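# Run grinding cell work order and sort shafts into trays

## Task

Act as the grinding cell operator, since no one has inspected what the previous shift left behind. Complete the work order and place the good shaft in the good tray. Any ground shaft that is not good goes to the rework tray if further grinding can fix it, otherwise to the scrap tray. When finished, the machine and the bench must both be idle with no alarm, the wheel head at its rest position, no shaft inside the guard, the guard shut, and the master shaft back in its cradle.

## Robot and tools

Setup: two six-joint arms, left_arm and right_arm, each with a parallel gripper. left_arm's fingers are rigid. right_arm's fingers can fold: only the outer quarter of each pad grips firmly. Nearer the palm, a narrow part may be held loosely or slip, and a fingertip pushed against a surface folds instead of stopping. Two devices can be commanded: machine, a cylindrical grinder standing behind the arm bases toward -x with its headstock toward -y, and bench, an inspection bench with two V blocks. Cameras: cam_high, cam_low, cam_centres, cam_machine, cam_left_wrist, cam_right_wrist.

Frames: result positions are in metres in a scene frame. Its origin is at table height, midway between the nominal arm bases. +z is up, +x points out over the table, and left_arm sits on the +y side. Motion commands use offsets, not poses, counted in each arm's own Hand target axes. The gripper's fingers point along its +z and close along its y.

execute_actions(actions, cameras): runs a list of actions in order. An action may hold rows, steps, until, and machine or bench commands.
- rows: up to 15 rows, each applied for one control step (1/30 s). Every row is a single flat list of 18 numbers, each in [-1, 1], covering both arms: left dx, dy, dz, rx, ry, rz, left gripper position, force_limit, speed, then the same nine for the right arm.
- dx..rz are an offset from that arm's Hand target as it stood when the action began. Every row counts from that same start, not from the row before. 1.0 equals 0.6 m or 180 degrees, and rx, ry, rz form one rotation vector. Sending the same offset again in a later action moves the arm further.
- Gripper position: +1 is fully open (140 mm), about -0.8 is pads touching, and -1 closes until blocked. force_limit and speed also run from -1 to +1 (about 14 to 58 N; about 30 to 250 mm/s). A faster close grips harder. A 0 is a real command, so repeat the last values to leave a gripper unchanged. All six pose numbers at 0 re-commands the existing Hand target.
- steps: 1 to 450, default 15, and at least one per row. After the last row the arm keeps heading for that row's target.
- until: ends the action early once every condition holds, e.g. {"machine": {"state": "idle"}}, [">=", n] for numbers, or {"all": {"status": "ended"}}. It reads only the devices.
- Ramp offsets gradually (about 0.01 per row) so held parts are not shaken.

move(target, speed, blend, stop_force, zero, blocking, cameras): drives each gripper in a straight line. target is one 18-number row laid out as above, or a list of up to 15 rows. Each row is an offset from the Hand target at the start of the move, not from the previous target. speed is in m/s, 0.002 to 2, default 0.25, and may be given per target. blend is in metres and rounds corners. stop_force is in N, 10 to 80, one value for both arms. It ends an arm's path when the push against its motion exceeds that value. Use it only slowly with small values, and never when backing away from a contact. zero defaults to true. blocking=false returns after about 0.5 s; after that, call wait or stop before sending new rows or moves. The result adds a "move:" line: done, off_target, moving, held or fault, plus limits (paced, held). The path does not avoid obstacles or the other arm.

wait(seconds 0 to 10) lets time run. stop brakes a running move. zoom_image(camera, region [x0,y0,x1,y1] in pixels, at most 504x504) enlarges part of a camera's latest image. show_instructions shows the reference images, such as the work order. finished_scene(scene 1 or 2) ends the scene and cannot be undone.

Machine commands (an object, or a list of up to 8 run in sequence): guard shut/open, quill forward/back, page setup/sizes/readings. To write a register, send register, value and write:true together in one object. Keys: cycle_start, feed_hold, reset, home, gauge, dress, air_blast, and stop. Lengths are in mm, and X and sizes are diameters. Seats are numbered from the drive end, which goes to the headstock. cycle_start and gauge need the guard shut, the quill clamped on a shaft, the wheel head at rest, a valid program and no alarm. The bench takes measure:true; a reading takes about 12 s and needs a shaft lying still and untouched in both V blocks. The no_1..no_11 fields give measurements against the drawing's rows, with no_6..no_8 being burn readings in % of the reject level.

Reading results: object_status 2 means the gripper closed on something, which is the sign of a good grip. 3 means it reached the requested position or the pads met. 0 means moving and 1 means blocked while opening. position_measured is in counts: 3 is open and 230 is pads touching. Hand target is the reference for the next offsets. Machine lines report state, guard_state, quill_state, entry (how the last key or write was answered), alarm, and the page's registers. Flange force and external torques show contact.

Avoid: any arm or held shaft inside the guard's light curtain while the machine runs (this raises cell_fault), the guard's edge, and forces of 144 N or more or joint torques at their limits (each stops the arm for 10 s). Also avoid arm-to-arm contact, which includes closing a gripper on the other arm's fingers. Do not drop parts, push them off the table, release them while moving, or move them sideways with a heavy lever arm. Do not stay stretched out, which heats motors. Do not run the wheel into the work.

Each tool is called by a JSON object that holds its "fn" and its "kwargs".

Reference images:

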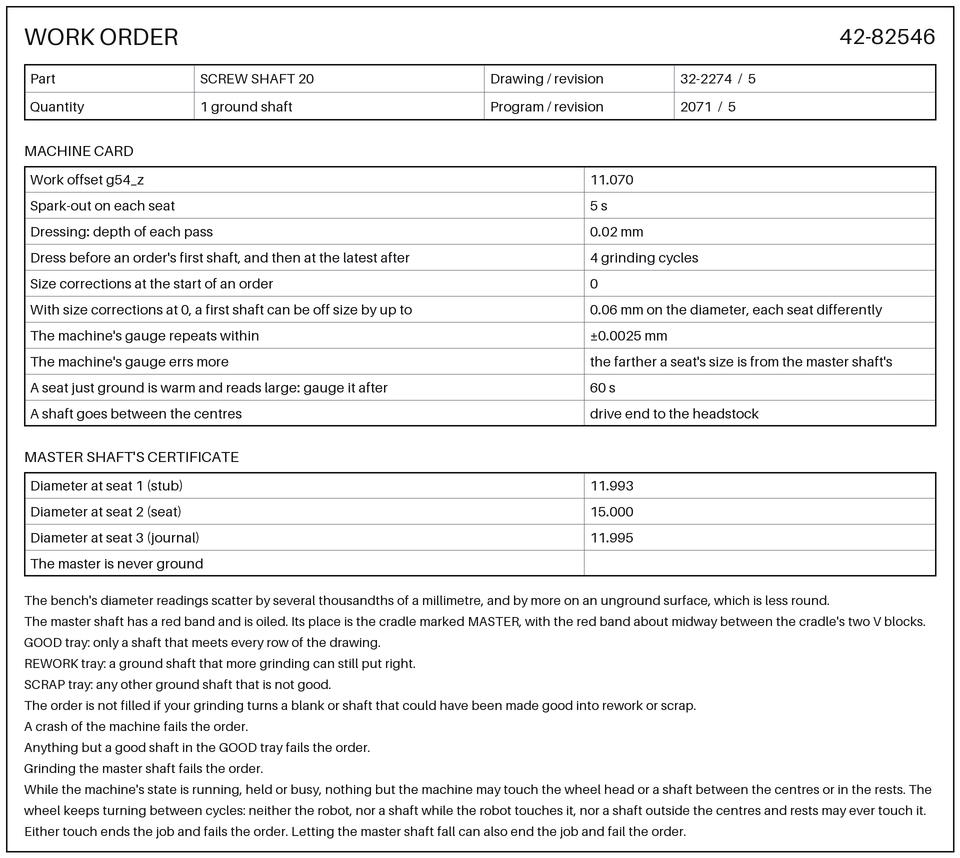

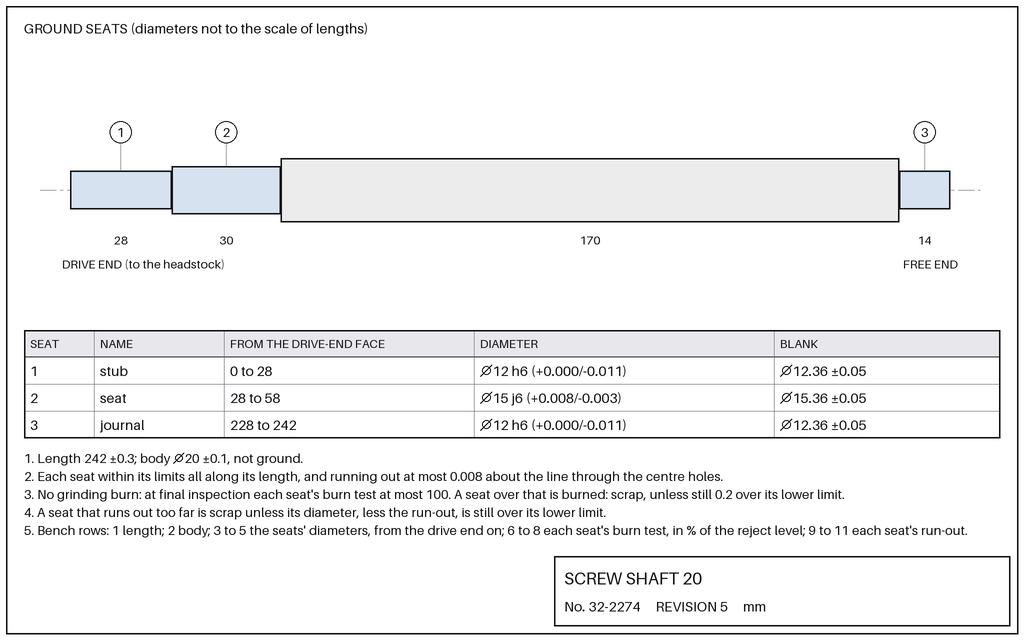

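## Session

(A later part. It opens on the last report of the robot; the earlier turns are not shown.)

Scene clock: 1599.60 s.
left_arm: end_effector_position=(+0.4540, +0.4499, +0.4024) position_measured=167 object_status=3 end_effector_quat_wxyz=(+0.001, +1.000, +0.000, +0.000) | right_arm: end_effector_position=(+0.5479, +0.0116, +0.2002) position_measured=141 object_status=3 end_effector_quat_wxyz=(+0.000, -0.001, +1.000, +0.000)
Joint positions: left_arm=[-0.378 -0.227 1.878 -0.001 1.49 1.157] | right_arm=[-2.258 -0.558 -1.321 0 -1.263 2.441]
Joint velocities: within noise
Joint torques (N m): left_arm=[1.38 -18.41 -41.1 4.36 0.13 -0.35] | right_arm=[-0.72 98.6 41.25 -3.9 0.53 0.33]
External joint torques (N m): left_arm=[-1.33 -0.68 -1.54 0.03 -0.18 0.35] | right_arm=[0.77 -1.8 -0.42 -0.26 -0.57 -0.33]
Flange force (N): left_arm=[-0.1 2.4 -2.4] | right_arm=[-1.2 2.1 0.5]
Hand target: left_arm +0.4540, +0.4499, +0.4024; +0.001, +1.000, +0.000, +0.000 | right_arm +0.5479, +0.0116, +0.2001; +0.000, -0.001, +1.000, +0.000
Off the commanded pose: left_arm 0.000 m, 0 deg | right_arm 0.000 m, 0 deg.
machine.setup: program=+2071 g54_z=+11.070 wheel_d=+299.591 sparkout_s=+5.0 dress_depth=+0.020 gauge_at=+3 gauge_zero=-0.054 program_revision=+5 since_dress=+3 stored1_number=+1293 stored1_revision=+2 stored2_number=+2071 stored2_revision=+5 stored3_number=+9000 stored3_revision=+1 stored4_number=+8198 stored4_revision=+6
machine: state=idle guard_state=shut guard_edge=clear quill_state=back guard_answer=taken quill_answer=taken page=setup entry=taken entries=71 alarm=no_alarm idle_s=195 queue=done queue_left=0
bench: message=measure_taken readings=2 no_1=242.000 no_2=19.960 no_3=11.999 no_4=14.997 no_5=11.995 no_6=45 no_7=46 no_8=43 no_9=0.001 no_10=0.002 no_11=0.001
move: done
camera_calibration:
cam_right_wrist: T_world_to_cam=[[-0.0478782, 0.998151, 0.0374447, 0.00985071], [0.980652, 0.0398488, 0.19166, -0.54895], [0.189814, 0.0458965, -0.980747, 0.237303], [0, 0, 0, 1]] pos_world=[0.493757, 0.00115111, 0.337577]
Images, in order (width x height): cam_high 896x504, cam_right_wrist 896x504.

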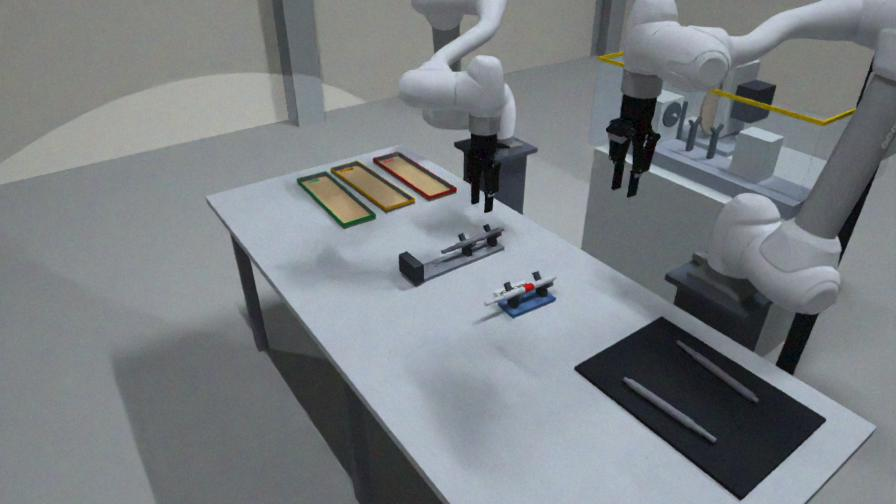

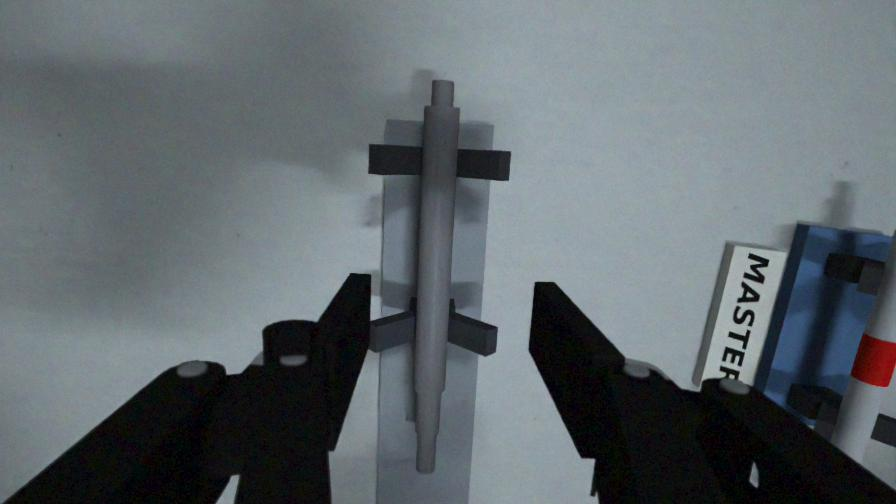

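{"fn": "move", "kwargs": {"target": [0,0,0,0,0,0,-0.3,0,-1,0,-0.0053,0.15,0,0,0,-0.2,0,-1], "speed": 0.12, "cameras": ["cam_right_wrist","cam_low"]}}

{"fn": "zoom_image", "kwargs": {"camera": "cam_low", "region": [340, 200, 520, 350]}}

Scene clock: 1612.87 s.
left_arm: end_effector_position=(+0.4540, +0.4499, +0.4024) position_measured=167 object_status=3 end_effector_quat_wxyz=(+0.001, +1.000, +0.000, +0.000) | right_arm: end_effector_position=(+0.5480, +0.0085, +0.1101) position_measured=154 object_status=3 end_effector_quat_wxyz=(+0.000, -0.001, +1.000, +0.000)
Joint positions: left_arm=[-0.378 -0.227 1.878 -0.001 1.49 1.157] | right_arm=[-2.261 -0.609 -1.409 0 -1.123 2.438]
Joint velocities: within noise
Joint torques (N m): left_arm=[1.11 -18.32 -41.03 4.35 0.13 -0.38] | right_arm=[-0.53 101.25 39.13 -3.68 0.53 0.34]
External joint torques (N m): left_arm=[-1.06 -0.76 -1.61 0.04 -0.17 0.38] | right_arm=[1.08 -2.76 -0.57 -0.23 -0.56 -0.34]
Flange force (N): left_arm=[0.1 1.8 -2.5] | right_arm=[-1.5 2.9 1.6]
Hand target: left_arm +0.4540, +0.4499, +0.4024; +0.001, +1.000, +0.000, +0.000 | right_arm +0.5480, +0.0084, +0.1101; +0.000, -0.001, +1.000, +0.000
Off the commanded pose: left_arm 0.000 m, 0 deg | right_arm 0.000 m, 0 deg.
machine.setup: program=+2071 g54_z=+11.070 wheel_d=+299.591 sparkout_s=+5.0 dress_depth=+0.020 gauge_at=+3 gauge_zero=-0.054 program_revision=+5 since_dress=+3 stored1_number=+1293 stored1_revision=+2 stored2_number=+2071 stored2_revision=+5 stored3_number=+9000 stored3_revision=+1 stored4_number=+8198 stored4_revision=+6
machine: state=idle guard_state=shut guard_edge=clear quill_state=back guard_answer=taken quill_answer=taken page=setup entry=taken entries=71 alarm=no_alarm idle_s=208 queue=done queue_left=0
bench: message=measure_taken readings=2 no_1=242.000 no_2=19.960 no_3=11.999 no_4=14.997 no_5=11.995 no_6=45 no_7=46 no_8=43 no_9=0.001 no_10=0.002 no_11=0.001
move: done
camera_calibration:
cam_right_wrist: T_world_to_cam=[[-0.0478529, 0.998156, 0.037348, 0.0163312], [0.980653, 0.0398426, 0.191656, -0.531674], [0.189814, 0.0457968, -0.980751, 0.14916], [0, 0, 0, 1]] pos_world=[0.493857, -0.00194884, 0.247577]
Images, in order (width x height): cam_low 896x504, cam_right_wrist 896x504.

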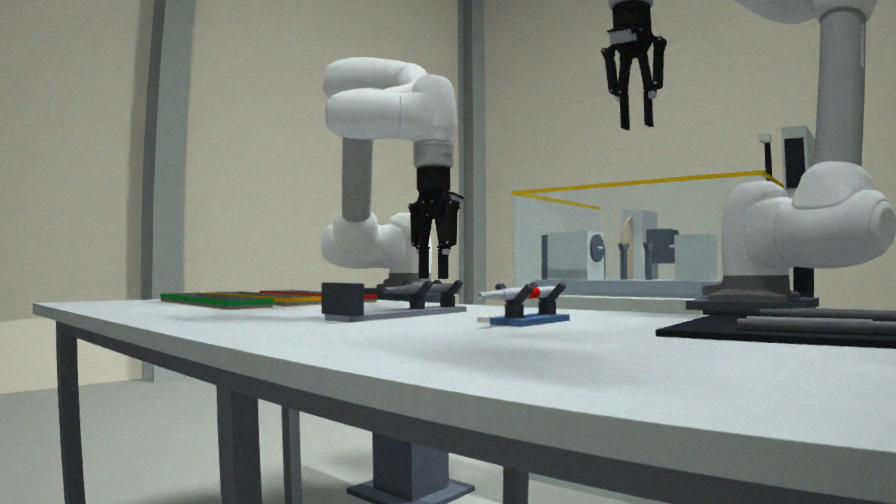

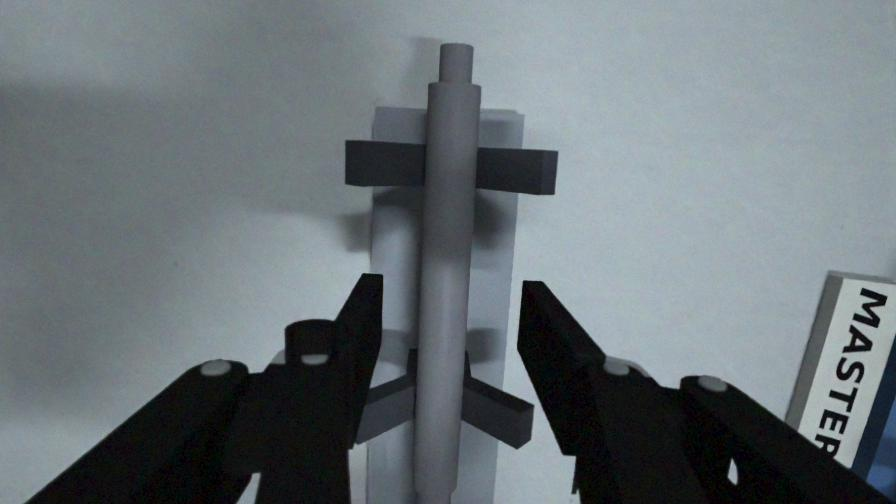

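Scaled by 2.800 from the camera's 896x504 image, which has a finer 1280x720 frame.

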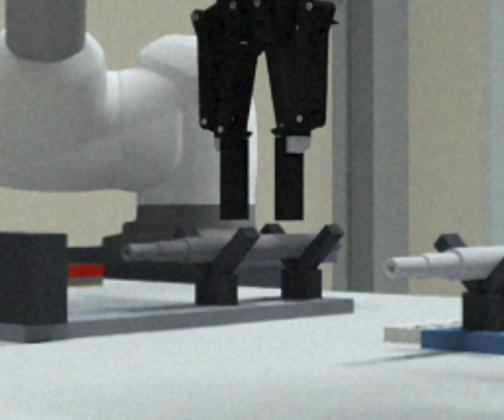

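{"fn": "move", "kwargs": {"target": [[0,0,0,0,0,0,-0.3,0,-1,0,-0.0026,0.0493,0,0,0,-0.2,0,-1],[0,0,0,0,0,0,-0.3,0,-1,0,-0.0026,0.0493,0,0,0,-1,0,-1]], "speed": 0.06, "cameras": []}}

{"fn": "execute_actions", "kwargs": {"actions": [{"steps":30}], "cameras": ["cam_right_wrist","cam_low"]}}

{"fn": "zoom_image", "kwargs": {"camera": "cam_low", "region": [340, 200, 520, 350]}}

Scene clock: 1621.27 s.
left_arm: end_effector_position=(+0.4540, +0.4499, +0.4024) position_measured=167 object_status=3 end_effector_quat_wxyz=(+0.001, +1.000, +0.000, +0.000) | right_arm: end_effector_position=(+0.5480, +0.0068, +0.0805) position_measured=202 object_status=0 end_effector_quat_wxyz=(+0.000, -0.001, +1.000, +0.000)
Joint positions: left_arm=[-0.378 -0.227 1.878 -0.001 1.49 1.157] | right_arm=[-2.262 -0.629 -1.434 -0.001 -1.078 2.437]
Joint velocities: within noise
Joint torques (N m): left_arm=[0.86 -18.2 -41.1 4.39 0.12 -0.38] | right_arm=[6.65 89.71 40.15 -0.91 6.1 0.51]
External joint torques (N m): left_arm=[-0.82 -0.85 -1.54 0 -0.17 0.38] | right_arm=[-5.87 10.01 -2.42 -2.92 -6.13 -0.51]
Flange force (N): left_arm=[0.1 1.2 -2.4] | right_arm=[3.7 -15.0 -15.0]
Hand target: left_arm +0.4540, +0.4499, +0.4024; +0.001, +1.000, +0.000, +0.000 | right_arm +0.5480, +0.0069, +0.0805; +0.000, -0.001, +1.000, +0.000
Off the commanded pose: left_arm 0.000 m, 0 deg | right_arm 0.000 m, 0 deg.
machine.setup: program=+2071 g54_z=+11.070 wheel_d=+299.591 sparkout_s=+5.0 dress_depth=+0.020 gauge_at=+3 gauge_zero=-0.054 program_revision=+5 since_dress=+3 stored1_number=+1293 stored1_revision=+2 stored2_number=+2071 stored2_revision=+5 stored3_number=+9000 stored3_revision=+1 stored4_number=+8198 stored4_revision=+6
machine: state=idle guard_state=shut guard_edge=clear quill_state=back guard_answer=taken quill_answer=taken page=setup entry=taken entries=71 alarm=no_alarm idle_s=217 queue=done queue_left=0
bench: message=measure_taken readings=2 no_1=242.000 no_2=19.960 no_3=11.999 no_4=14.997 no_5=11.995 no_6=45 no_7=46 no_8=43 no_9=0.001 no_10=0.002 no_11=0.001
move: done
No camera images: "cameras" was empty.

Scene clock: 1622.47 s.
left_arm: end_effector_position=(+0.4540, +0.4499, +0.4024) position_measured=167 object_status=3 end_effector_quat_wxyz=(+0.001, +1.000, +0.000, +0.000) | right_arm: end_effector_position=(+0.5480, +0.0069, +0.0805) position_measured=202 object_status=2 end_effector_quat_wxyz=(+0.000, -0.001, +1.000, +0.000)
Joint positions: left_arm=[-0.378 -0.227 1.878 -0.001 1.49 1.157] | right_arm=[-2.262 -0.629 -1.434 0 -1.078 2.437]
Joint velocities: within noise
Joint torques (N m): left_arm=[1.1 -18.7 -40.98 4.34 0.15 -0.31] | right_arm=[8.19 90.67 41.16 -0.51 6.13 0.46]
External joint torques (N m): left_arm=[-1.05 -0.47 -1.72 0.05 -0.2 0.31] | right_arm=[-7.62 9.32 -3.35 -3.33 -6.16 -0.46]
Flange force (N): left_arm=[0.7 2.1 -2.6] | right_arm=[3.1 -17.3 -13.9]
Hand target: left_arm +0.4540, +0.4499, +0.4024; +0.001, +1.000, +0.000, +0.000 | right_arm +0.5480, +0.0069, +0.0805; +0.000, -0.001, +1.000, +0.000
Tool commands: left_gripper/position=-0.3 left_gripper/force_limit=+0.0 left_gripper/speed=-1.0 right_gripper/position=-1.0 right_gripper/force_limit=+0.0 right_gripper/speed=-1.0
Off the commanded pose: left_arm 0.000 m, 0 deg | right_arm 0.000 m, 0 deg.
machine.setup: program=+2071 g54_z=+11.070 wheel_d=+299.591 sparkout_s=+5.0 dress_depth=+0.020 gauge_at=+3 gauge_zero=-0.054 program_revision=+5 since_dress=+3 stored1_number=+1293 stored1_revision=+2 stored2_number=+2071 stored2_revision=+5 stored3_number=+9000 stored3_revision=+1 stored4_number=+8198 stored4_revision=+6
machine: state=idle guard_state=shut guard_edge=clear quill_state=back guard_answer=taken quill_answer=taken page=setup entry=taken entries=71 alarm=no_alarm idle_s=218 queue=done queue_left=0
bench: message=measure_taken readings=2 no_1=242.000 no_2=19.960 no_3=11.999 no_4=14.997 no_5=11.995 no_6=45 no_7=46 no_8=43 no_9=0.001 no_10=0.002 no_11=0.001
camera_calibration:
cam_right_wrist: T_world_to_cam=[[-0.047833, 0.998161, 0.0372503, 0.0190489], [0.980654, 0.0398418, 0.191652, -0.525918], [0.189815, 0.045697, -0.980756, 0.120105], [0, 0, 0, 1]] pos_world=[0.493857, -0.00354878, 0.217878]
Images, in order (width x height): cam_low 896x504, cam_right_wrist 896x504.

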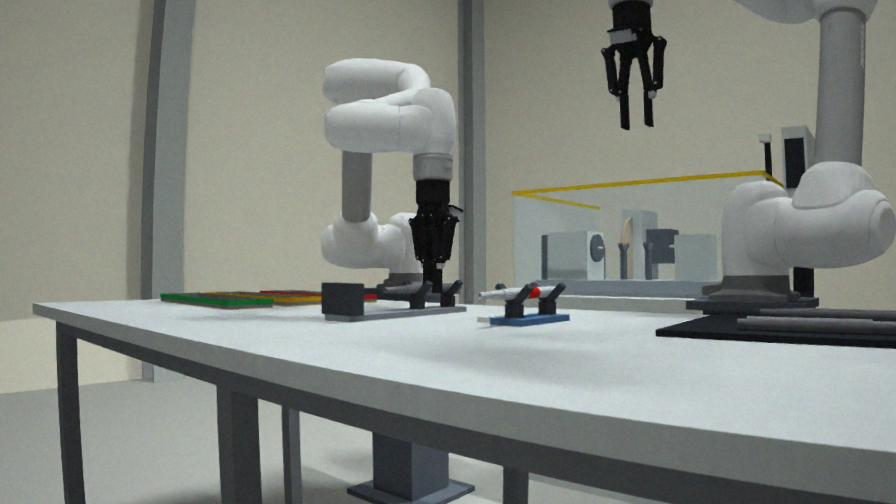

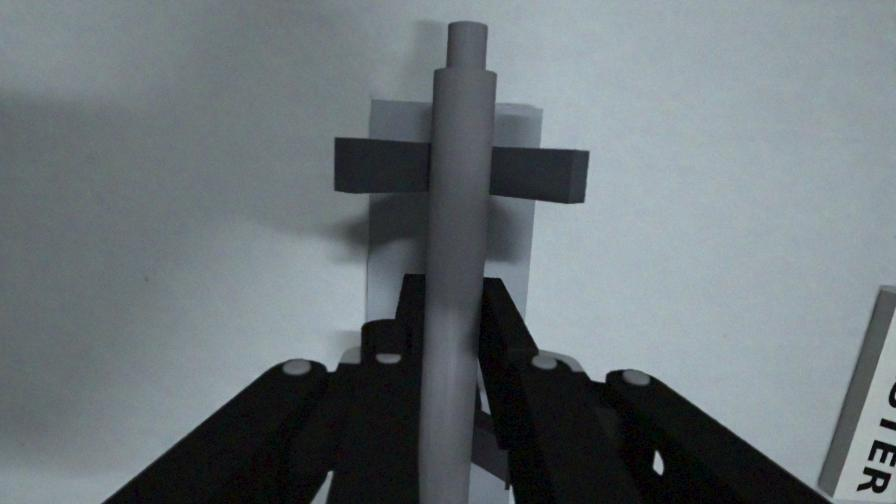

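Scaled by 2.800 from the camera's 896x504 image, which has a finer 1280x720 frame.

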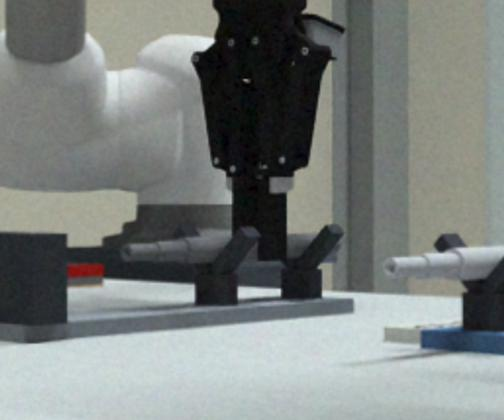

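{"fn": "move", "kwargs": {"target": [[0,0,0,0,0,0,-0.3,0,-1,0,-0.002,-0.03,0,0,0,-1,0,-1],[0,0,0,0,0,0,-0.3,0,-1,0,-0.002,-0.12,0,0,0,-1,0,-1]], "speed": [0.03,0.08], "cameras": ["cam_right_wrist"]}}

{"fn": "move", "kwargs": {"target": [[0,0,0,0,0,0,-0.3,0,-1,0,0,-0.25,0,0,0,-1,0,-1],[0,0,0,0,0,0,-0.3,0,-1,-0.187,-0.845,-0.33,0,0,0.5,-1,0,-1]], "speed": [0.15,0.25], "blend": [0.05,0], "cameras": ["cam_right_wrist","cam_high"]}}

Scene clock: 1632.50 s.
left_arm: end_effector_position=(+0.4540, +0.4499, +0.4024) position_measured=167 object_status=3 end_effector_quat_wxyz=(+0.001, +1.000, +0.000, +0.000) | right_arm: end_effector_position=(+0.5480, +0.0057, +0.1525) position_measured=202 object_status=2 end_effector_quat_wxyz=(+0.000, -0.001, +1.000, +0.000)
Joint positions: left_arm=[-0.378 -0.227 1.878 -0.001 1.49 1.157] | right_arm=[-2.263 -0.578 -1.379 0 -1.185 2.436]
Joint velocities: within noise
Joint torques (N m): left_arm=[1.26 -18.18 -41.06 4.36 0.12 -0.34] | right_arm=[-1.15 104.17 42.5 -3.92 0.53 0.33]
External joint torques (N m): left_arm=[-1.16 -0.9 -1.55 0.03 -0.16 0.34] | right_arm=[1.18 -7.4 -3.05 -0.1 -0.58 -0.33]
Flange force (N): left_arm=[-0.3 2.0 -2.5] | right_arm=[-2.1 3.7 6.5]
Hand target: left_arm +0.4540, +0.4499, +0.4024; +0.001, +1.000, +0.000, +0.000 | right_arm +0.5480, +0.0057, +0.1525; +0.000, -0.001, +1.000, +0.000
Off the commanded pose: left_arm 0.000 m, 0 deg | right_arm 0.000 m, 0 deg.
machine.setup: program=+2071 g54_z=+11.070 wheel_d=+299.591 sparkout_s=+5.0 dress_depth=+0.020 gauge_at=+3 gauge_zero=-0.054 program_revision=+5 since_dress=+3 stored1_number=+1293 stored1_revision=+2 stored2_number=+2071 stored2_revision=+5 stored3_number=+9000 stored3_revision=+1 stored4_number=+8198 stored4_revision=+6
machine: state=idle guard_state=shut guard_edge=clear quill_state=back guard_answer=taken quill_answer=taken page=setup entry=taken entries=71 alarm=no_alarm idle_s=228 queue=done queue_left=0
bench: message=measure_taken readings=2 no_1=242.000 no_2=19.960 no_3=11.999 no_4=14.997 no_5=11.995 no_6=45 no_7=46 no_8=43 no_9=0.001 no_10=0.002 no_11=0.001
move: done
camera_calibration:
cam_right_wrist: T_world_to_cam=[[-0.04783, 0.998161, 0.0372509, 0.0175582], [0.980654, 0.0398387, 0.191652, -0.539571], [0.189815, 0.045697, -0.980756, 0.190793], [0, 0, 0, 1]] pos_world=[0.493757, -0.00474879, 0.289878]
Images, in order (width x height): cam_right_wrist 896x504.

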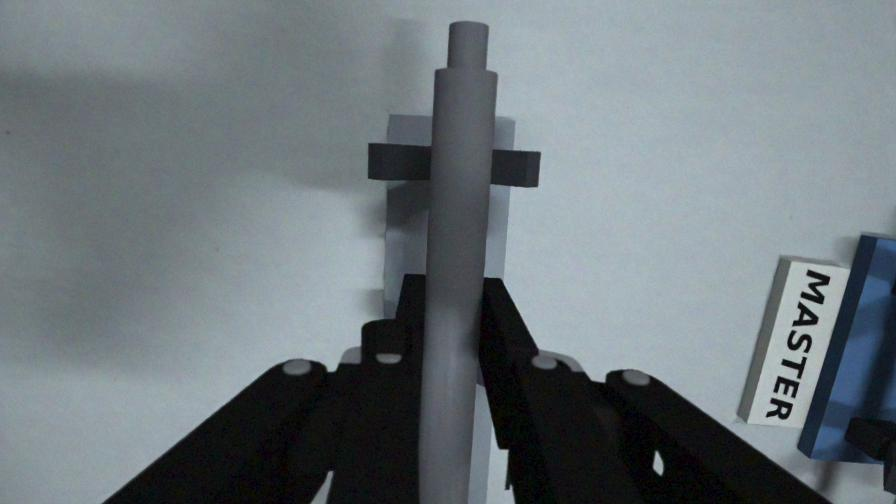

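Scene clock: 1637.00 s.
left_arm: end_effector_position=(+0.4540, +0.4499, +0.4024) position_measured=167 object_status=3 end_effector_quat_wxyz=(+0.001, +1.000, +0.000, +0.000) | right_arm: end_effector_position=(+0.6605, -0.5012, +0.3506) position_measured=202 object_status=2 end_effector_quat_wxyz=(+0.000, +0.707, +0.708, +0.000)
Joint positions: left_arm=[-0.378 -0.227 1.878 -0.001 1.49 1.157] | right_arm=[-2.904 -0.249 -1.491 0 -1.402 3.366]
Joint velocities: within noise
Joint torques (N m): left_arm=[1.16 -18.51 -40.88 4.34 0.17 -0.32] | right_arm=[-1.07 73.79 45.32 -4.14 0.56 0.43]
External joint torques (N m): left_arm=[-1.05 -0.56 -1.78 0.05 -0.22 0.32] | right_arm=[1.57 -5.79 -3.13 -0.12 -0.55 -0.43]
Flange force (N): left_arm=[0.6 2.1 -2.7] | right_arm=[2.1 2.7 5.2]
Hand target: left_arm +0.4540, +0.4499, +0.4024; +0.001, +1.000, +0.000, +0.000 | right_arm +0.6606, -0.5012, +0.3505; +0.000, +0.707, +0.707, +0.000
Off the commanded pose: left_arm 0.000 m, 0 deg | right_arm 0.000 m, 0 deg.
machine.setup: program=+2071 g54_z=+11.070 wheel_d=+299.591 sparkout_s=+5.0 dress_depth=+0.020 gauge_at=+3 gauge_zero=-0.054 program_revision=+5 since_dress=+3 stored1_number=+1293 stored1_revision=+2 stored2_number=+2071 stored2_revision=+5 stored3_number=+9000 stored3_revision=+1 stored4_number=+8198 stored4_revision=+6
machine: state=idle guard_state=shut guard_edge=clear quill_state=back guard_answer=taken quill_answer=taken page=setup entry=taken entries=71 alarm=no_alarm idle_s=232 queue=done queue_left=0
bench: message=measure_taken readings=2 no_1=242.000 no_2=19.960 no_3=11.999 no_4=14.997 no_5=11.995 no_6=45 no_7=46 no_8=43 no_9=0.001 no_10=0.002 no_11=0.001
move: done
camera_calibration:
cam_right_wrist: T_world_to_cam=[[0.998133, 0.0479275, 0.0378733, -0.645896], [0.0398533, -0.980807, 0.190867, -0.557541], [0.0462942, -0.189001, -0.980885, 0.364158], [0, 0, 0, 1]] pos_world=[0.650051, -0.447058, 0.488075]
Images, in order (width x height): cam_high 896x504, cam_right_wrist 896x504.

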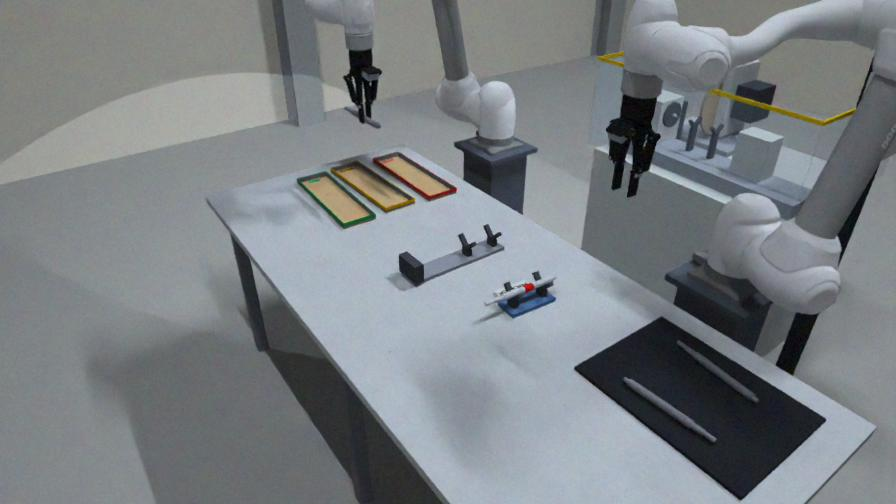

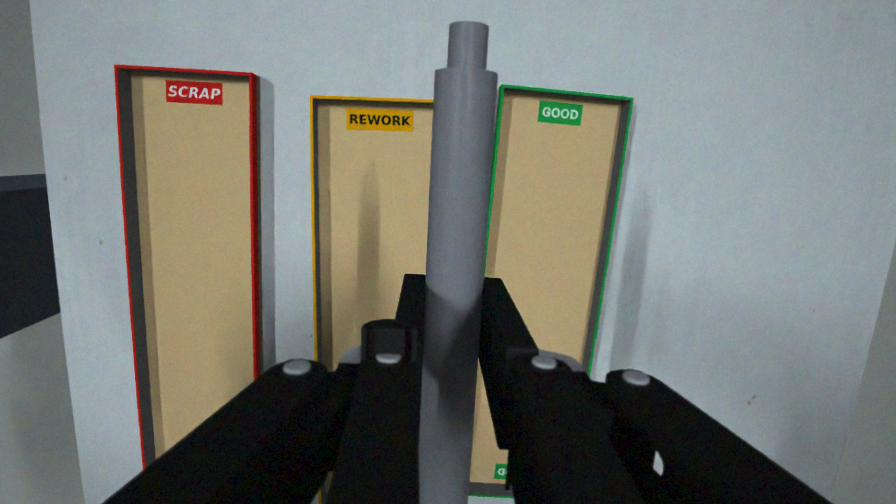

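{"fn": "move", "kwargs": {"target": [[0,0,0,0,0,0,-0.3,0,-1,-0.115,0.1887,0,0,0,0.011,-1,0,-1],[0,0,0,0,0,0,-0.3,0,-1,-0.115,0.1887,0.4175,0,0,0.011,-1,0,-1]], "speed": [0.2,0.15], "blend": [0.03,0], "cameras": ["cam_right_wrist","cam_high"]}}

{"fn": "zoom_image", "kwargs": {"camera": "cam_high", "region": [270, 90, 480, 250]}}

Scene clock: 1654.17 s.
left_arm: end_effector_position=(+0.4540, +0.4500, +0.4024) position_measured=167 object_status=3 end_effector_quat_wxyz=(+0.001, +1.000, +0.000, +0.000) | right_arm: end_effector_position=(+0.7740, -0.5701, +0.1002) position_measured=202 object_status=2 end_effector_quat_wxyz=(+0.000, +0.719, +0.695, +0.000)
Joint positions: left_arm=[-0.378 -0.227 1.878 -0.001 1.49 1.157] | right_arm=[-3.019 -0.544 -1.539 0 -1.058 3.285]
Joint velocities: within noise
Joint torques (N m): left_arm=[0.97 -18.17 -40.99 4.35 0.12 -0.33] | right_arm=[-1.22 98.26 40.44 -3.61 0.47 0.37]
External joint torques (N m): left_arm=[-0.89 -0.87 -1.57 0.03 -0.16 0.33] | right_arm=[1.29 -6.19 -3.17 -0.17 -0.47 -0.37]
Flange force (N): left_arm=[0.0 1.4 -2.5] | right_arm=[1.3 1.6 6.5]
Hand target: left_arm +0.4540, +0.4499, +0.4024; +0.001, +1.000, +0.000, +0.000 | right_arm +0.7740, -0.5701, +0.1001; +0.000, +0.719, +0.695, +0.000
Off the commanded pose: left_arm 0.000 m, 0 deg | right_arm 0.000 m, 0 deg.
machine.setup: program=+2071 g54_z=+11.070 wheel_d=+299.591 sparkout_s=+5.0 dress_depth=+0.020 gauge_at=+3 gauge_zero=-0.054 program_revision=+5 since_dress=+3 stored1_number=+1293 stored1_revision=+2 stored2_number=+2071 stored2_revision=+5 stored3_number=+9000 stored3_revision=+1 stored4_number=+8198 stored4_revision=+6
machine: state=idle guard_state=shut guard_edge=clear quill_state=back guard_answer=taken quill_answer=taken page=setup entry=taken entries=71 alarm=no_alarm idle_s=249 queue=done queue_left=0
bench: message=measure_taken readings=2 no_1=242.000 no_2=19.960 no_3=11.999 no_4=14.997 no_5=11.995 no_6=45 no_7=46 no_8=43 no_9=0.001 no_10=0.002 no_11=0.001
move: done
camera_calibration:
cam_right_wrist: T_world_to_cam=[[0.999194, 0.0133486, 0.0378615, -0.766867], [0.00587797, -0.981583, 0.190946, -0.556092], [0.0397131, -0.190569, -0.98087, 0.104354], [0, 0, 0, 1]] pos_world=[0.765373, -0.515727, 0.237575]
Images, in order (width x height): cam_high 896x504, cam_right_wrist 896x504.

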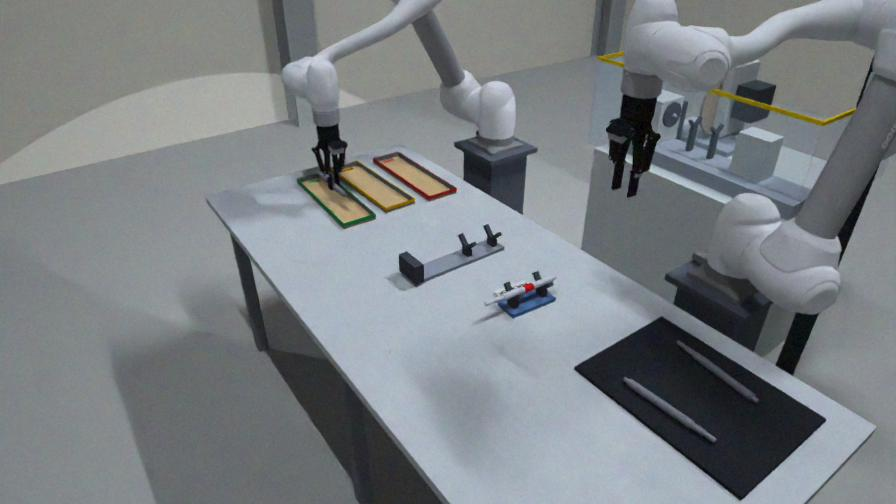

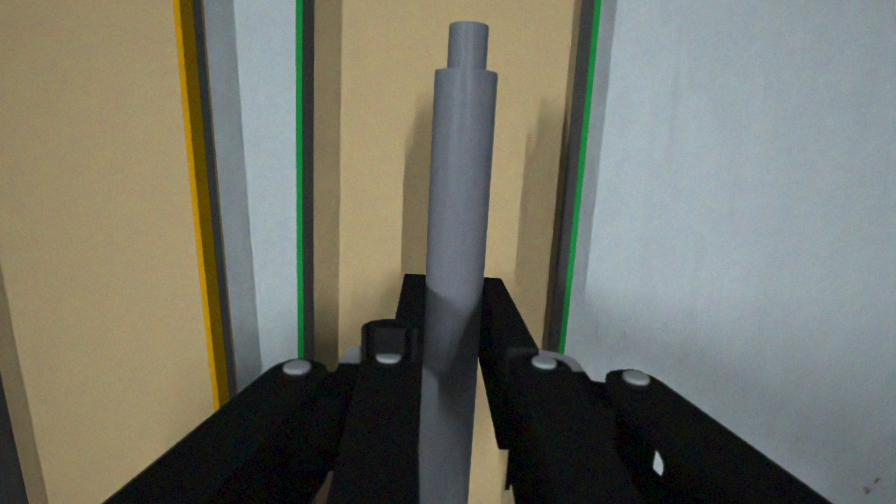

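Scaled by 2.400 from the camera's 896x504 image, which has a finer 1280x720 frame.

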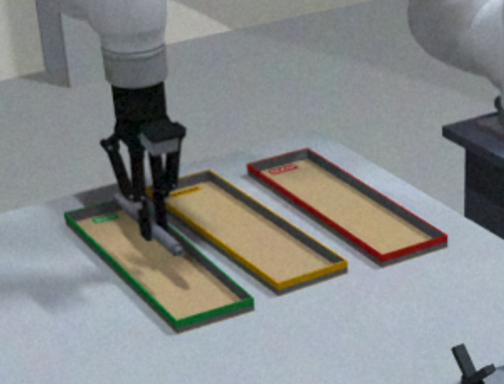

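{"fn": "move", "kwargs": {"target": [0,0,0,0,0,0,-0.3,0,-1,0,0,0.05,0,0,0,-1,0,-1], "speed": 0.1, "cameras": []}}

{"fn": "move", "kwargs": {"target": [0,0,0,0,0,0,-0.3,0,-1,0,0,0.067,0,0,0,-1,0,-1], "speed": 0.01, "stop_force": 10, "cameras": ["cam_right_wrist"]}}

Scene clock: 1659.33 s.
left_arm: end_effector_position=(+0.4540, +0.4500, +0.4024) position_measured=167 object_status=3 end_effector_quat_wxyz=(+0.001, +1.000, +0.000, +0.000) | right_arm: end_effector_position=(+0.7740, -0.5701, +0.0701) position_measured=202 object_status=2 end_effector_quat_wxyz=(+0.000, +0.719, +0.695, +0.000)
Joint positions: left_arm=[-0.378 -0.227 1.878 -0.001 1.49 1.157] | right_arm=[-3.019 -0.568 -1.56 0 -1.013 3.285]
Joint velocities: within noise
Joint torques (N m): left_arm=[0.98 -18.14 -41.14 4.3 0.08 -0.39] | right_arm=[-1.07 99.55 39.66 -3.57 0.42 0.31]
External joint torques (N m): left_arm=[-0.92 -0.87 -1.49 0.1 -0.13 0.39] | right_arm=[1.59 -6.87 -3.53 -0.08 -0.42 -0.31]
Flange force (N): left_arm=[-0.1 1.3 -2.4] | right_arm=[1.7 1.3 7.5]
Hand target: left_arm +0.4540, +0.4499, +0.4024; +0.001, +1.000, +0.000, +0.000 | right_arm +0.7740, -0.5701, +0.0701; +0.000, +0.719, +0.695, +0.000
Off the commanded pose: left_arm 0.000 m, 0 deg | right_arm 0.000 m, 0 deg.
machine.setup: program=+2071 g54_z=+11.070 wheel_d=+299.591 sparkout_s=+5.0 dress_depth=+0.020 gauge_at=+3 gauge_zero=-0.054 program_revision=+5 since_dress=+3 stored1_number=+1293 stored1_revision=+2 stored2_number=+2071 stored2_revision=+5 stored3_number=+9000 stored3_revision=+1 stored4_number=+8198 stored4_revision=+6
machine: state=idle guard_state=shut guard_edge=clear quill_state=back guard_answer=taken quill_answer=taken page=setup entry=taken entries=71 alarm=no_alarm idle_s=254 queue=done queue_left=0
bench: message=measure_taken readings=2 no_1=242.000 no_2=19.960 no_3=11.999 no_4=14.997 no_5=11.995 no_6=45 no_7=46 no_8=43 no_9=0.001 no_10=0.002 no_11=0.001
move: done
No camera images: "cameras" was empty.

Scene clock: 1663.17 s.
left_arm: end_effector_position=(+0.4540, +0.4500, +0.4024) position_measured=167 object_status=3 end_effector_quat_wxyz=(+0.001, +1.000, +0.000, +0.000) | right_arm: end_effector_position=(+0.7741, -0.5701, +0.0376) position_measured=202 object_status=2 end_effector_quat_wxyz=(+0.000, +0.719, +0.695, +0.000)
Joint positions: left_arm=[-0.378 -0.227 1.878 -0.001 1.49 1.157] | right_arm=[-3.019 -0.597 -1.579 0 -0.964 3.285]
Joint velocities: within noise
Joint torques (N m): left_arm=[1.38 -18.69 -41.06 4.36 0.1 -0.33] | right_arm=[-0.77 80.96 30.5 -3.59 2.61 0.39]
External joint torques (N m): left_arm=[-1.27 -0.47 -1.62 0.04 -0.15 0.33] | right_arm=[0.92 14.09 4.89 0 -2.6 -0.39]
Flange force (N): left_arm=[0.3 2.5 -2.5] | right_arm=[0.2 -4.7 -19.5]
Hand target: left_arm +0.4540, +0.4499, +0.4024; +0.001, +1.000, +0.000, +0.000 | right_arm +0.7741, -0.5701, +0.0376; +0.000, +0.719, +0.695, +0.000 (not the last commanded pose)
Off the commanded pose: left_arm 0.000 m, 0 deg | right_arm 0.008 m, 0 deg.
machine.setup: program=+2071 g54_z=+11.070 wheel_d=+299.591 sparkout_s=+5.0 dress_depth=+0.020 gauge_at=+3 gauge_zero=-0.054 program_revision=+5 since_dress=+3 stored1_number=+1293 stored1_revision=+2 stored2_number=+2071 stored2_revision=+5 stored3_number=+9000 stored3_revision=+1 stored4_number=+8198 stored4_revision=+6
machine: state=idle guard_state=shut guard_edge=clear quill_state=back guard_answer=taken quill_answer=taken page=setup entry=taken entries=71 alarm=no_alarm idle_s=258 queue=done queue_left=0
bench: message=measure_taken readings=2 no_1=242.000 no_2=19.960 no_3=11.999 no_4=14.997 no_5=11.995 no_6=45 no_7=46 no_8=43 no_9=0.001 no_10=0.002 no_11=0.001
move: contact (right_arm)
camera_calibration:
cam_right_wrist: T_world_to_cam=[[0.999194, 0.0133486, 0.0378615, -0.764602], [0.00587797, -0.981583, 0.190946, -0.54406], [0.0397131, -0.190569, -0.98087, 0.0430643], [0, 0, 0, 1]] pos_world=[0.765473, -0.515627, 0.175075]
Images, in order (width x height): cam_right_wrist 896x504.

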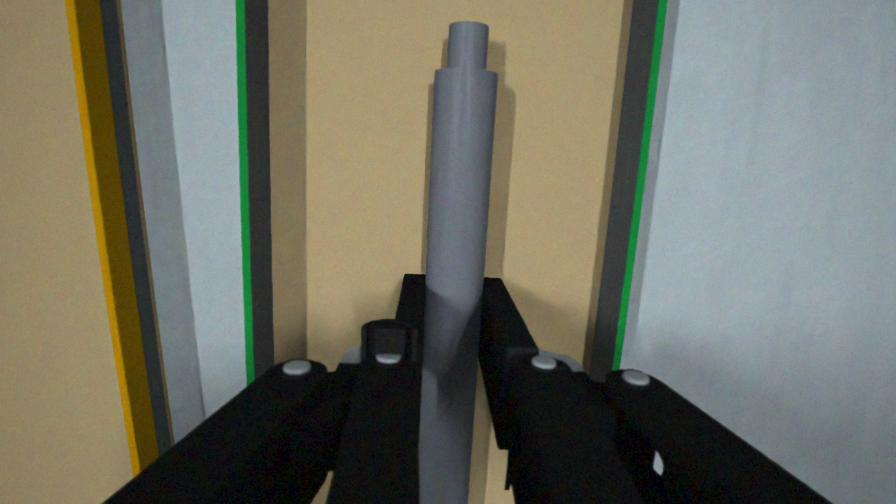

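{"fn": "move", "kwargs": {"target": [[0,0,0,0,0,0,-0.3,0,-1,0,0,-0.0012,0,0,0,-1,0,-1],[0,0,0,0,0,0,-0.3,0,-1,0,0,-0.0012,0,0,0,-0.35,0,-1]], "speed": 0.02, "cameras": []}}

{"fn": "execute_actions", "kwargs": {"actions": [{"steps":25}], "cameras": ["cam_right_wrist"]}}

{"fn": "move", "kwargs": {"target": [[0,0,0,0,0,0,-0.3,0,-1,0,0,-0.1,0,0,0,-0.35,0,-1],[0,0,0,0,0,0,-0.3,0,-1,-0.05,-0.3,-0.5,0,0,0,-0.35,0,-1]], "speed": [0.08,0.25], "blend": [0.02,0], "cameras": ["cam_right_wrist","cam_high","cam_centres"]}}

Scene clock: 1669.17 s.
left_arm: end_effector_position=(+0.4540, +0.4500, +0.4024) position_measured=167 object_status=3 end_effector_quat_wxyz=(+0.001, +1.000, +0.000, +0.000) | right_arm: end_effector_position=(+0.7741, -0.5701, +0.0384) position_measured=173 object_status=0 end_effector_quat_wxyz=(+0.000, +0.719, +0.695, +0.000)
Joint positions: left_arm=[-0.378 -0.227 1.878 -0.001 1.49 1.157] | right_arm=[-3.019 -0.597 -1.579 0 -0.965 3.285]
Joint velocities: within noise
Joint torques (N m): left_arm=[0.74 -18.23 -40.92 4.31 0.12 -0.33] | right_arm=[-1.34 97.01 35.58 -3.35 0.59 0.33]
External joint torques (N m): left_arm=[-0.73 -0.8 -1.72 0.08 -0.17 0.33] | right_arm=[1.19 -2.04 -0.2 -0.24 -0.58 -0.33]
Flange force (N): left_arm=[0.5 1.2 -2.7] | right_arm=[1.3 2.7 1.1]
Hand target: left_arm +0.4540, +0.4499, +0.4024; +0.001, +1.000, +0.000, +0.000 | right_arm +0.7741, -0.5701, +0.0383; +0.000, +0.719, +0.695, +0.000
Off the commanded pose: left_arm 0.000 m, 0 deg | right_arm 0.000 m, 0 deg.
machine.setup: program=+2071 g54_z=+11.070 wheel_d=+299.591 sparkout_s=+5.0 dress_depth=+0.020 gauge_at=+3 gauge_zero=-0.054 program_revision=+5 since_dress=+3 stored1_number=+1293 stored1_revision=+2 stored2_number=+2071 stored2_revision=+5 stored3_number=+9000 stored3_revision=+1 stored4_number=+8198 stored4_revision=+6
machine: state=idle guard_state=shut guard_edge=clear quill_state=back guard_answer=taken quill_answer=taken page=setup entry=taken entries=71 alarm=no_alarm idle_s=264 queue=done queue_left=0
bench: message=measure_taken readings=2 no_1=242.000 no_2=19.960 no_3=11.999 no_4=14.997 no_5=11.995 no_6=45 no_7=46 no_8=43 no_9=0.001 no_10=0.002 no_11=0.001
move: done
No camera images: "cameras" was empty.

Scene clock: 1670.20 s.
left_arm: end_effector_position=(+0.4540, +0.4500, +0.4024) position_measured=167 object_status=3 end_effector_quat_wxyz=(+0.001, +1.000, +0.000, +0.000) | right_arm: end_effector_position=(+0.7741, -0.5701, +0.0383) position_measured=173 object_status=3 end_effector_quat_wxyz=(+0.000, +0.719, +0.695, +0.000)
Joint positions: left_arm=[-0.378 -0.227 1.878 -0.001 1.49 1.157] | right_arm=[-3.019 -0.597 -1.579 0 -0.965 3.285]
Joint velocities: within noise
Joint torques (N m): left_arm=[1.16 -18.42 -41.27 4.33 0.13 -0.34] | right_arm=[-1.05 96.81 35.87 -3.4 0.55 0.34]
External joint torques (N m): left_arm=[-1.03 -0.68 -1.31 0.06 -0.17 0.34] | right_arm=[1.46 -2.4 -0.79 -0.16 -0.55 -0.34]
Flange force (N): left_arm=[-0.1 1.7 -2.0] | right_arm=[1.6 1.7 1.8]
Hand target: left_arm +0.4540, +0.4499, +0.4024; +0.001, +1.000, +0.000, +0.000 | right_arm +0.7741, -0.5701, +0.0383; +0.000, +0.719, +0.695, +0.000
Tool commands: left_gripper/position=-0.3 left_gripper/force_limit=+0.0 left_gripper/speed=-1.0 right_gripper/position=-0.35 right_gripper/force_limit=+0.0 right_gripper/speed=-1.0
Off the commanded pose: left_arm 0.000 m, 0 deg | right_arm 0.000 m, 0 deg.
machine.setup: program=+2071 g54_z=+11.070 wheel_d=+299.591 sparkout_s=+5.0 dress_depth=+0.020 gauge_at=+3 gauge_zero=-0.054 program_revision=+5 since_dress=+3 stored1_number=+1293 stored1_revision=+2 stored2_number=+2071 stored2_revision=+5 stored3_number=+9000 stored3_revision=+1 stored4_number=+8198 stored4_revision=+6
machine: state=idle guard_state=shut guard_edge=clear quill_state=back guard_answer=taken quill_answer=taken page=setup entry=taken entries=71 alarm=no_alarm idle_s=265 queue=done queue_left=0
bench: message=measure_taken readings=2 no_1=242.000 no_2=19.960 no_3=11.999 no_4=14.997 no_5=11.995 no_6=45 no_7=46 no_8=43 no_9=0.001 no_10=0.002 no_11=0.001
camera_calibration:
cam_right_wrist: T_world_to_cam=[[0.999194, 0.0133486, 0.0378615, -0.764628], [0.00587797, -0.981583, 0.190946, -0.544194], [0.0397131, -0.190569, -0.98087, 0.0437509], [0, 0, 0, 1]] pos_world=[0.765473, -0.515627, 0.175775]
Images, in order (width x height): cam_right_wrist 896x504.

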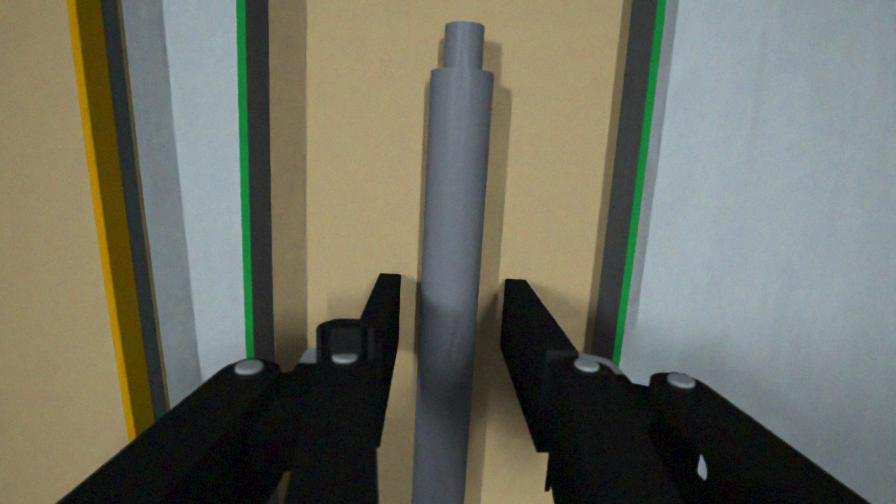

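Scene clock: 1672.50 s.
left_arm: end_effector_position=(+0.4540, +0.4500, +0.4024) position_measured=167 object_status=3 end_effector_quat_wxyz=(+0.001, +1.000, +0.000, +0.000) | right_arm: end_effector_position=(+0.5930, -0.5941, +0.3381) position_measured=173 object_status=3 end_effector_quat_wxyz=(+0.000, +0.719, +0.695, +0.000)
Joint positions: left_arm=[-0.378 -0.227 1.878 -0.001 1.49 1.157] | right_arm=[-3.025 -0.129 -1.658 0 -1.354 3.279]
Joint velocities: within noise
Joint torques (N m): left_arm=[1.12 -18.58 -40.96 4.35 0.14 -0.38] | right_arm=[-0.8 58.97 42.49 -4.01 0.64 0.31]
External joint torques (N m): left_arm=[-1.07 -0.52 -1.72 0.04 -0.18 0.38] | right_arm=[0.89 -2.78 -0.49 -0.25 -0.64 -0.31]
Flange force (N): left_arm=[0.6 1.9 -2.6] | right_arm=[1.2 3.5 0.5]
Hand target: left_arm +0.4540, +0.4499, +0.4024; +0.001, +1.000, +0.000, +0.000 | right_arm +0.5930, -0.5940, +0.3382; +0.000, +0.719, +0.695, +0.000
Off the commanded pose: left_arm 0.000 m, 0 deg | right_arm 0.000 m, 0 deg.
machine.setup: program=+2071 g54_z=+11.070 wheel_d=+299.591 sparkout_s=+5.0 dress_depth=+0.020 gauge_at=+3 gauge_zero=-0.054 program_revision=+5 since_dress=+3 stored1_number=+1293 stored1_revision=+2 stored2_number=+2071 stored2_revision=+5 stored3_number=+9000 stored3_revision=+1 stored4_number=+8198 stored4_revision=+6
machine: state=idle guard_state=shut guard_edge=clear quill_state=back guard_answer=taken quill_answer=taken page=setup entry=taken entries=71 alarm=no_alarm idle_s=268 queue=done queue_left=0
bench: message=measure_taken readings=2 no_1=242.000 no_2=19.960 no_3=11.999 no_4=14.997 no_5=11.995 no_6=45 no_7=46 no_8=43 no_9=0.001 no_10=0.002 no_11=0.001
move: done
camera_calibration:
cam_right_wrist: T_world_to_cam=[[0.999202, 0.0133089, 0.0376645, -0.594637], [0.00587275, -0.981565, 0.191041, -0.623965], [0.0395127, -0.190667, -0.980859, 0.340494], [0, 0, 0, 1]] pos_world=[0.584373, -0.539627, 0.475576]
Images, in order (width x height): cam_high 896x504, cam_centres 896x504, cam_right_wrist 896x504.

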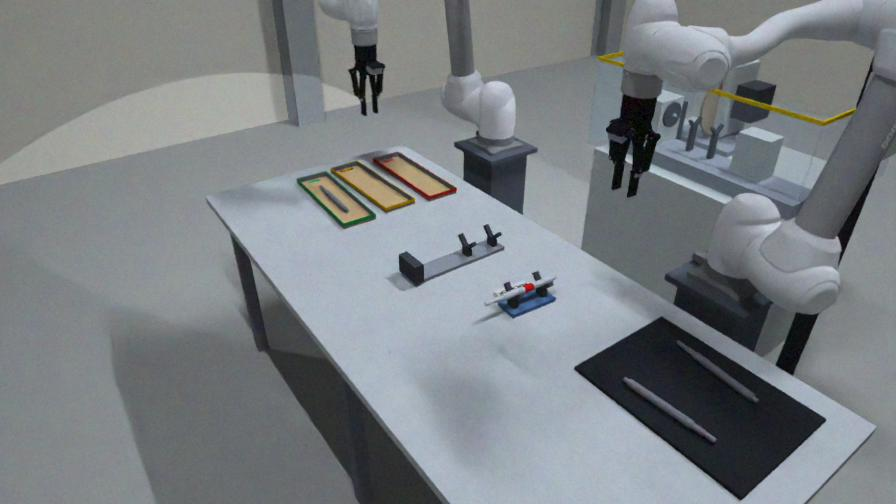

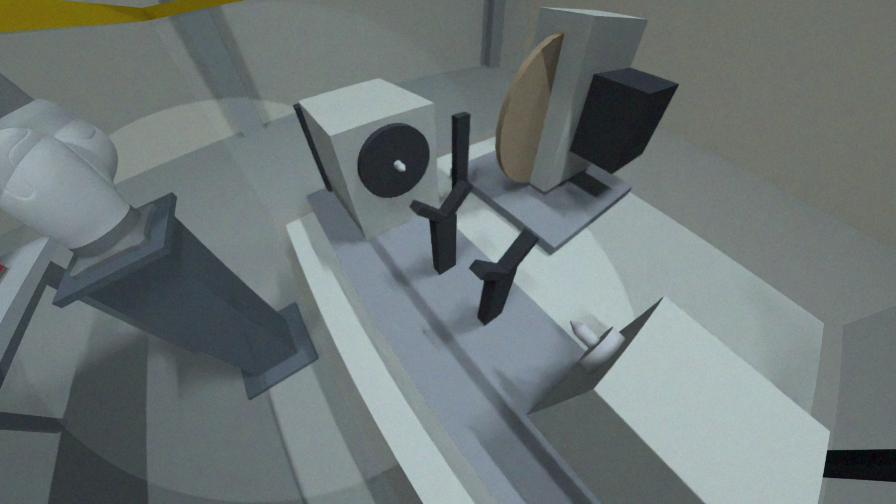

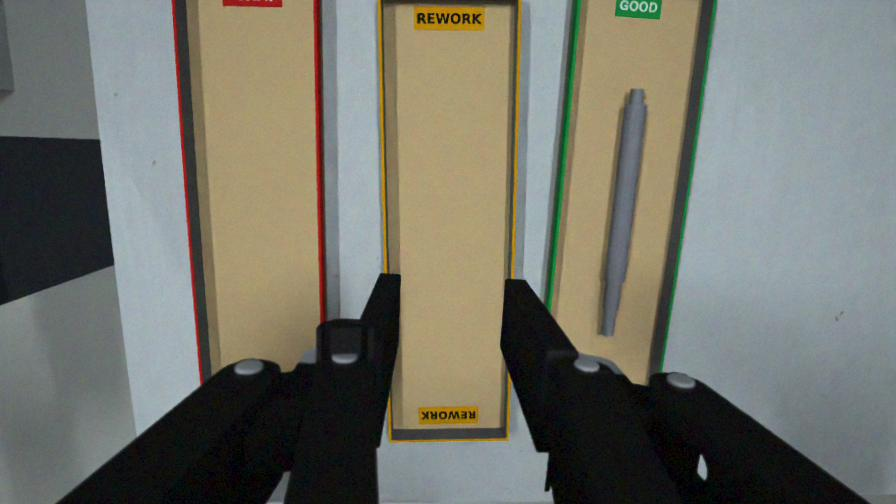

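{"fn": "finished_scene", "kwargs": {"scene": 1}}

The scene is finished: the task was done.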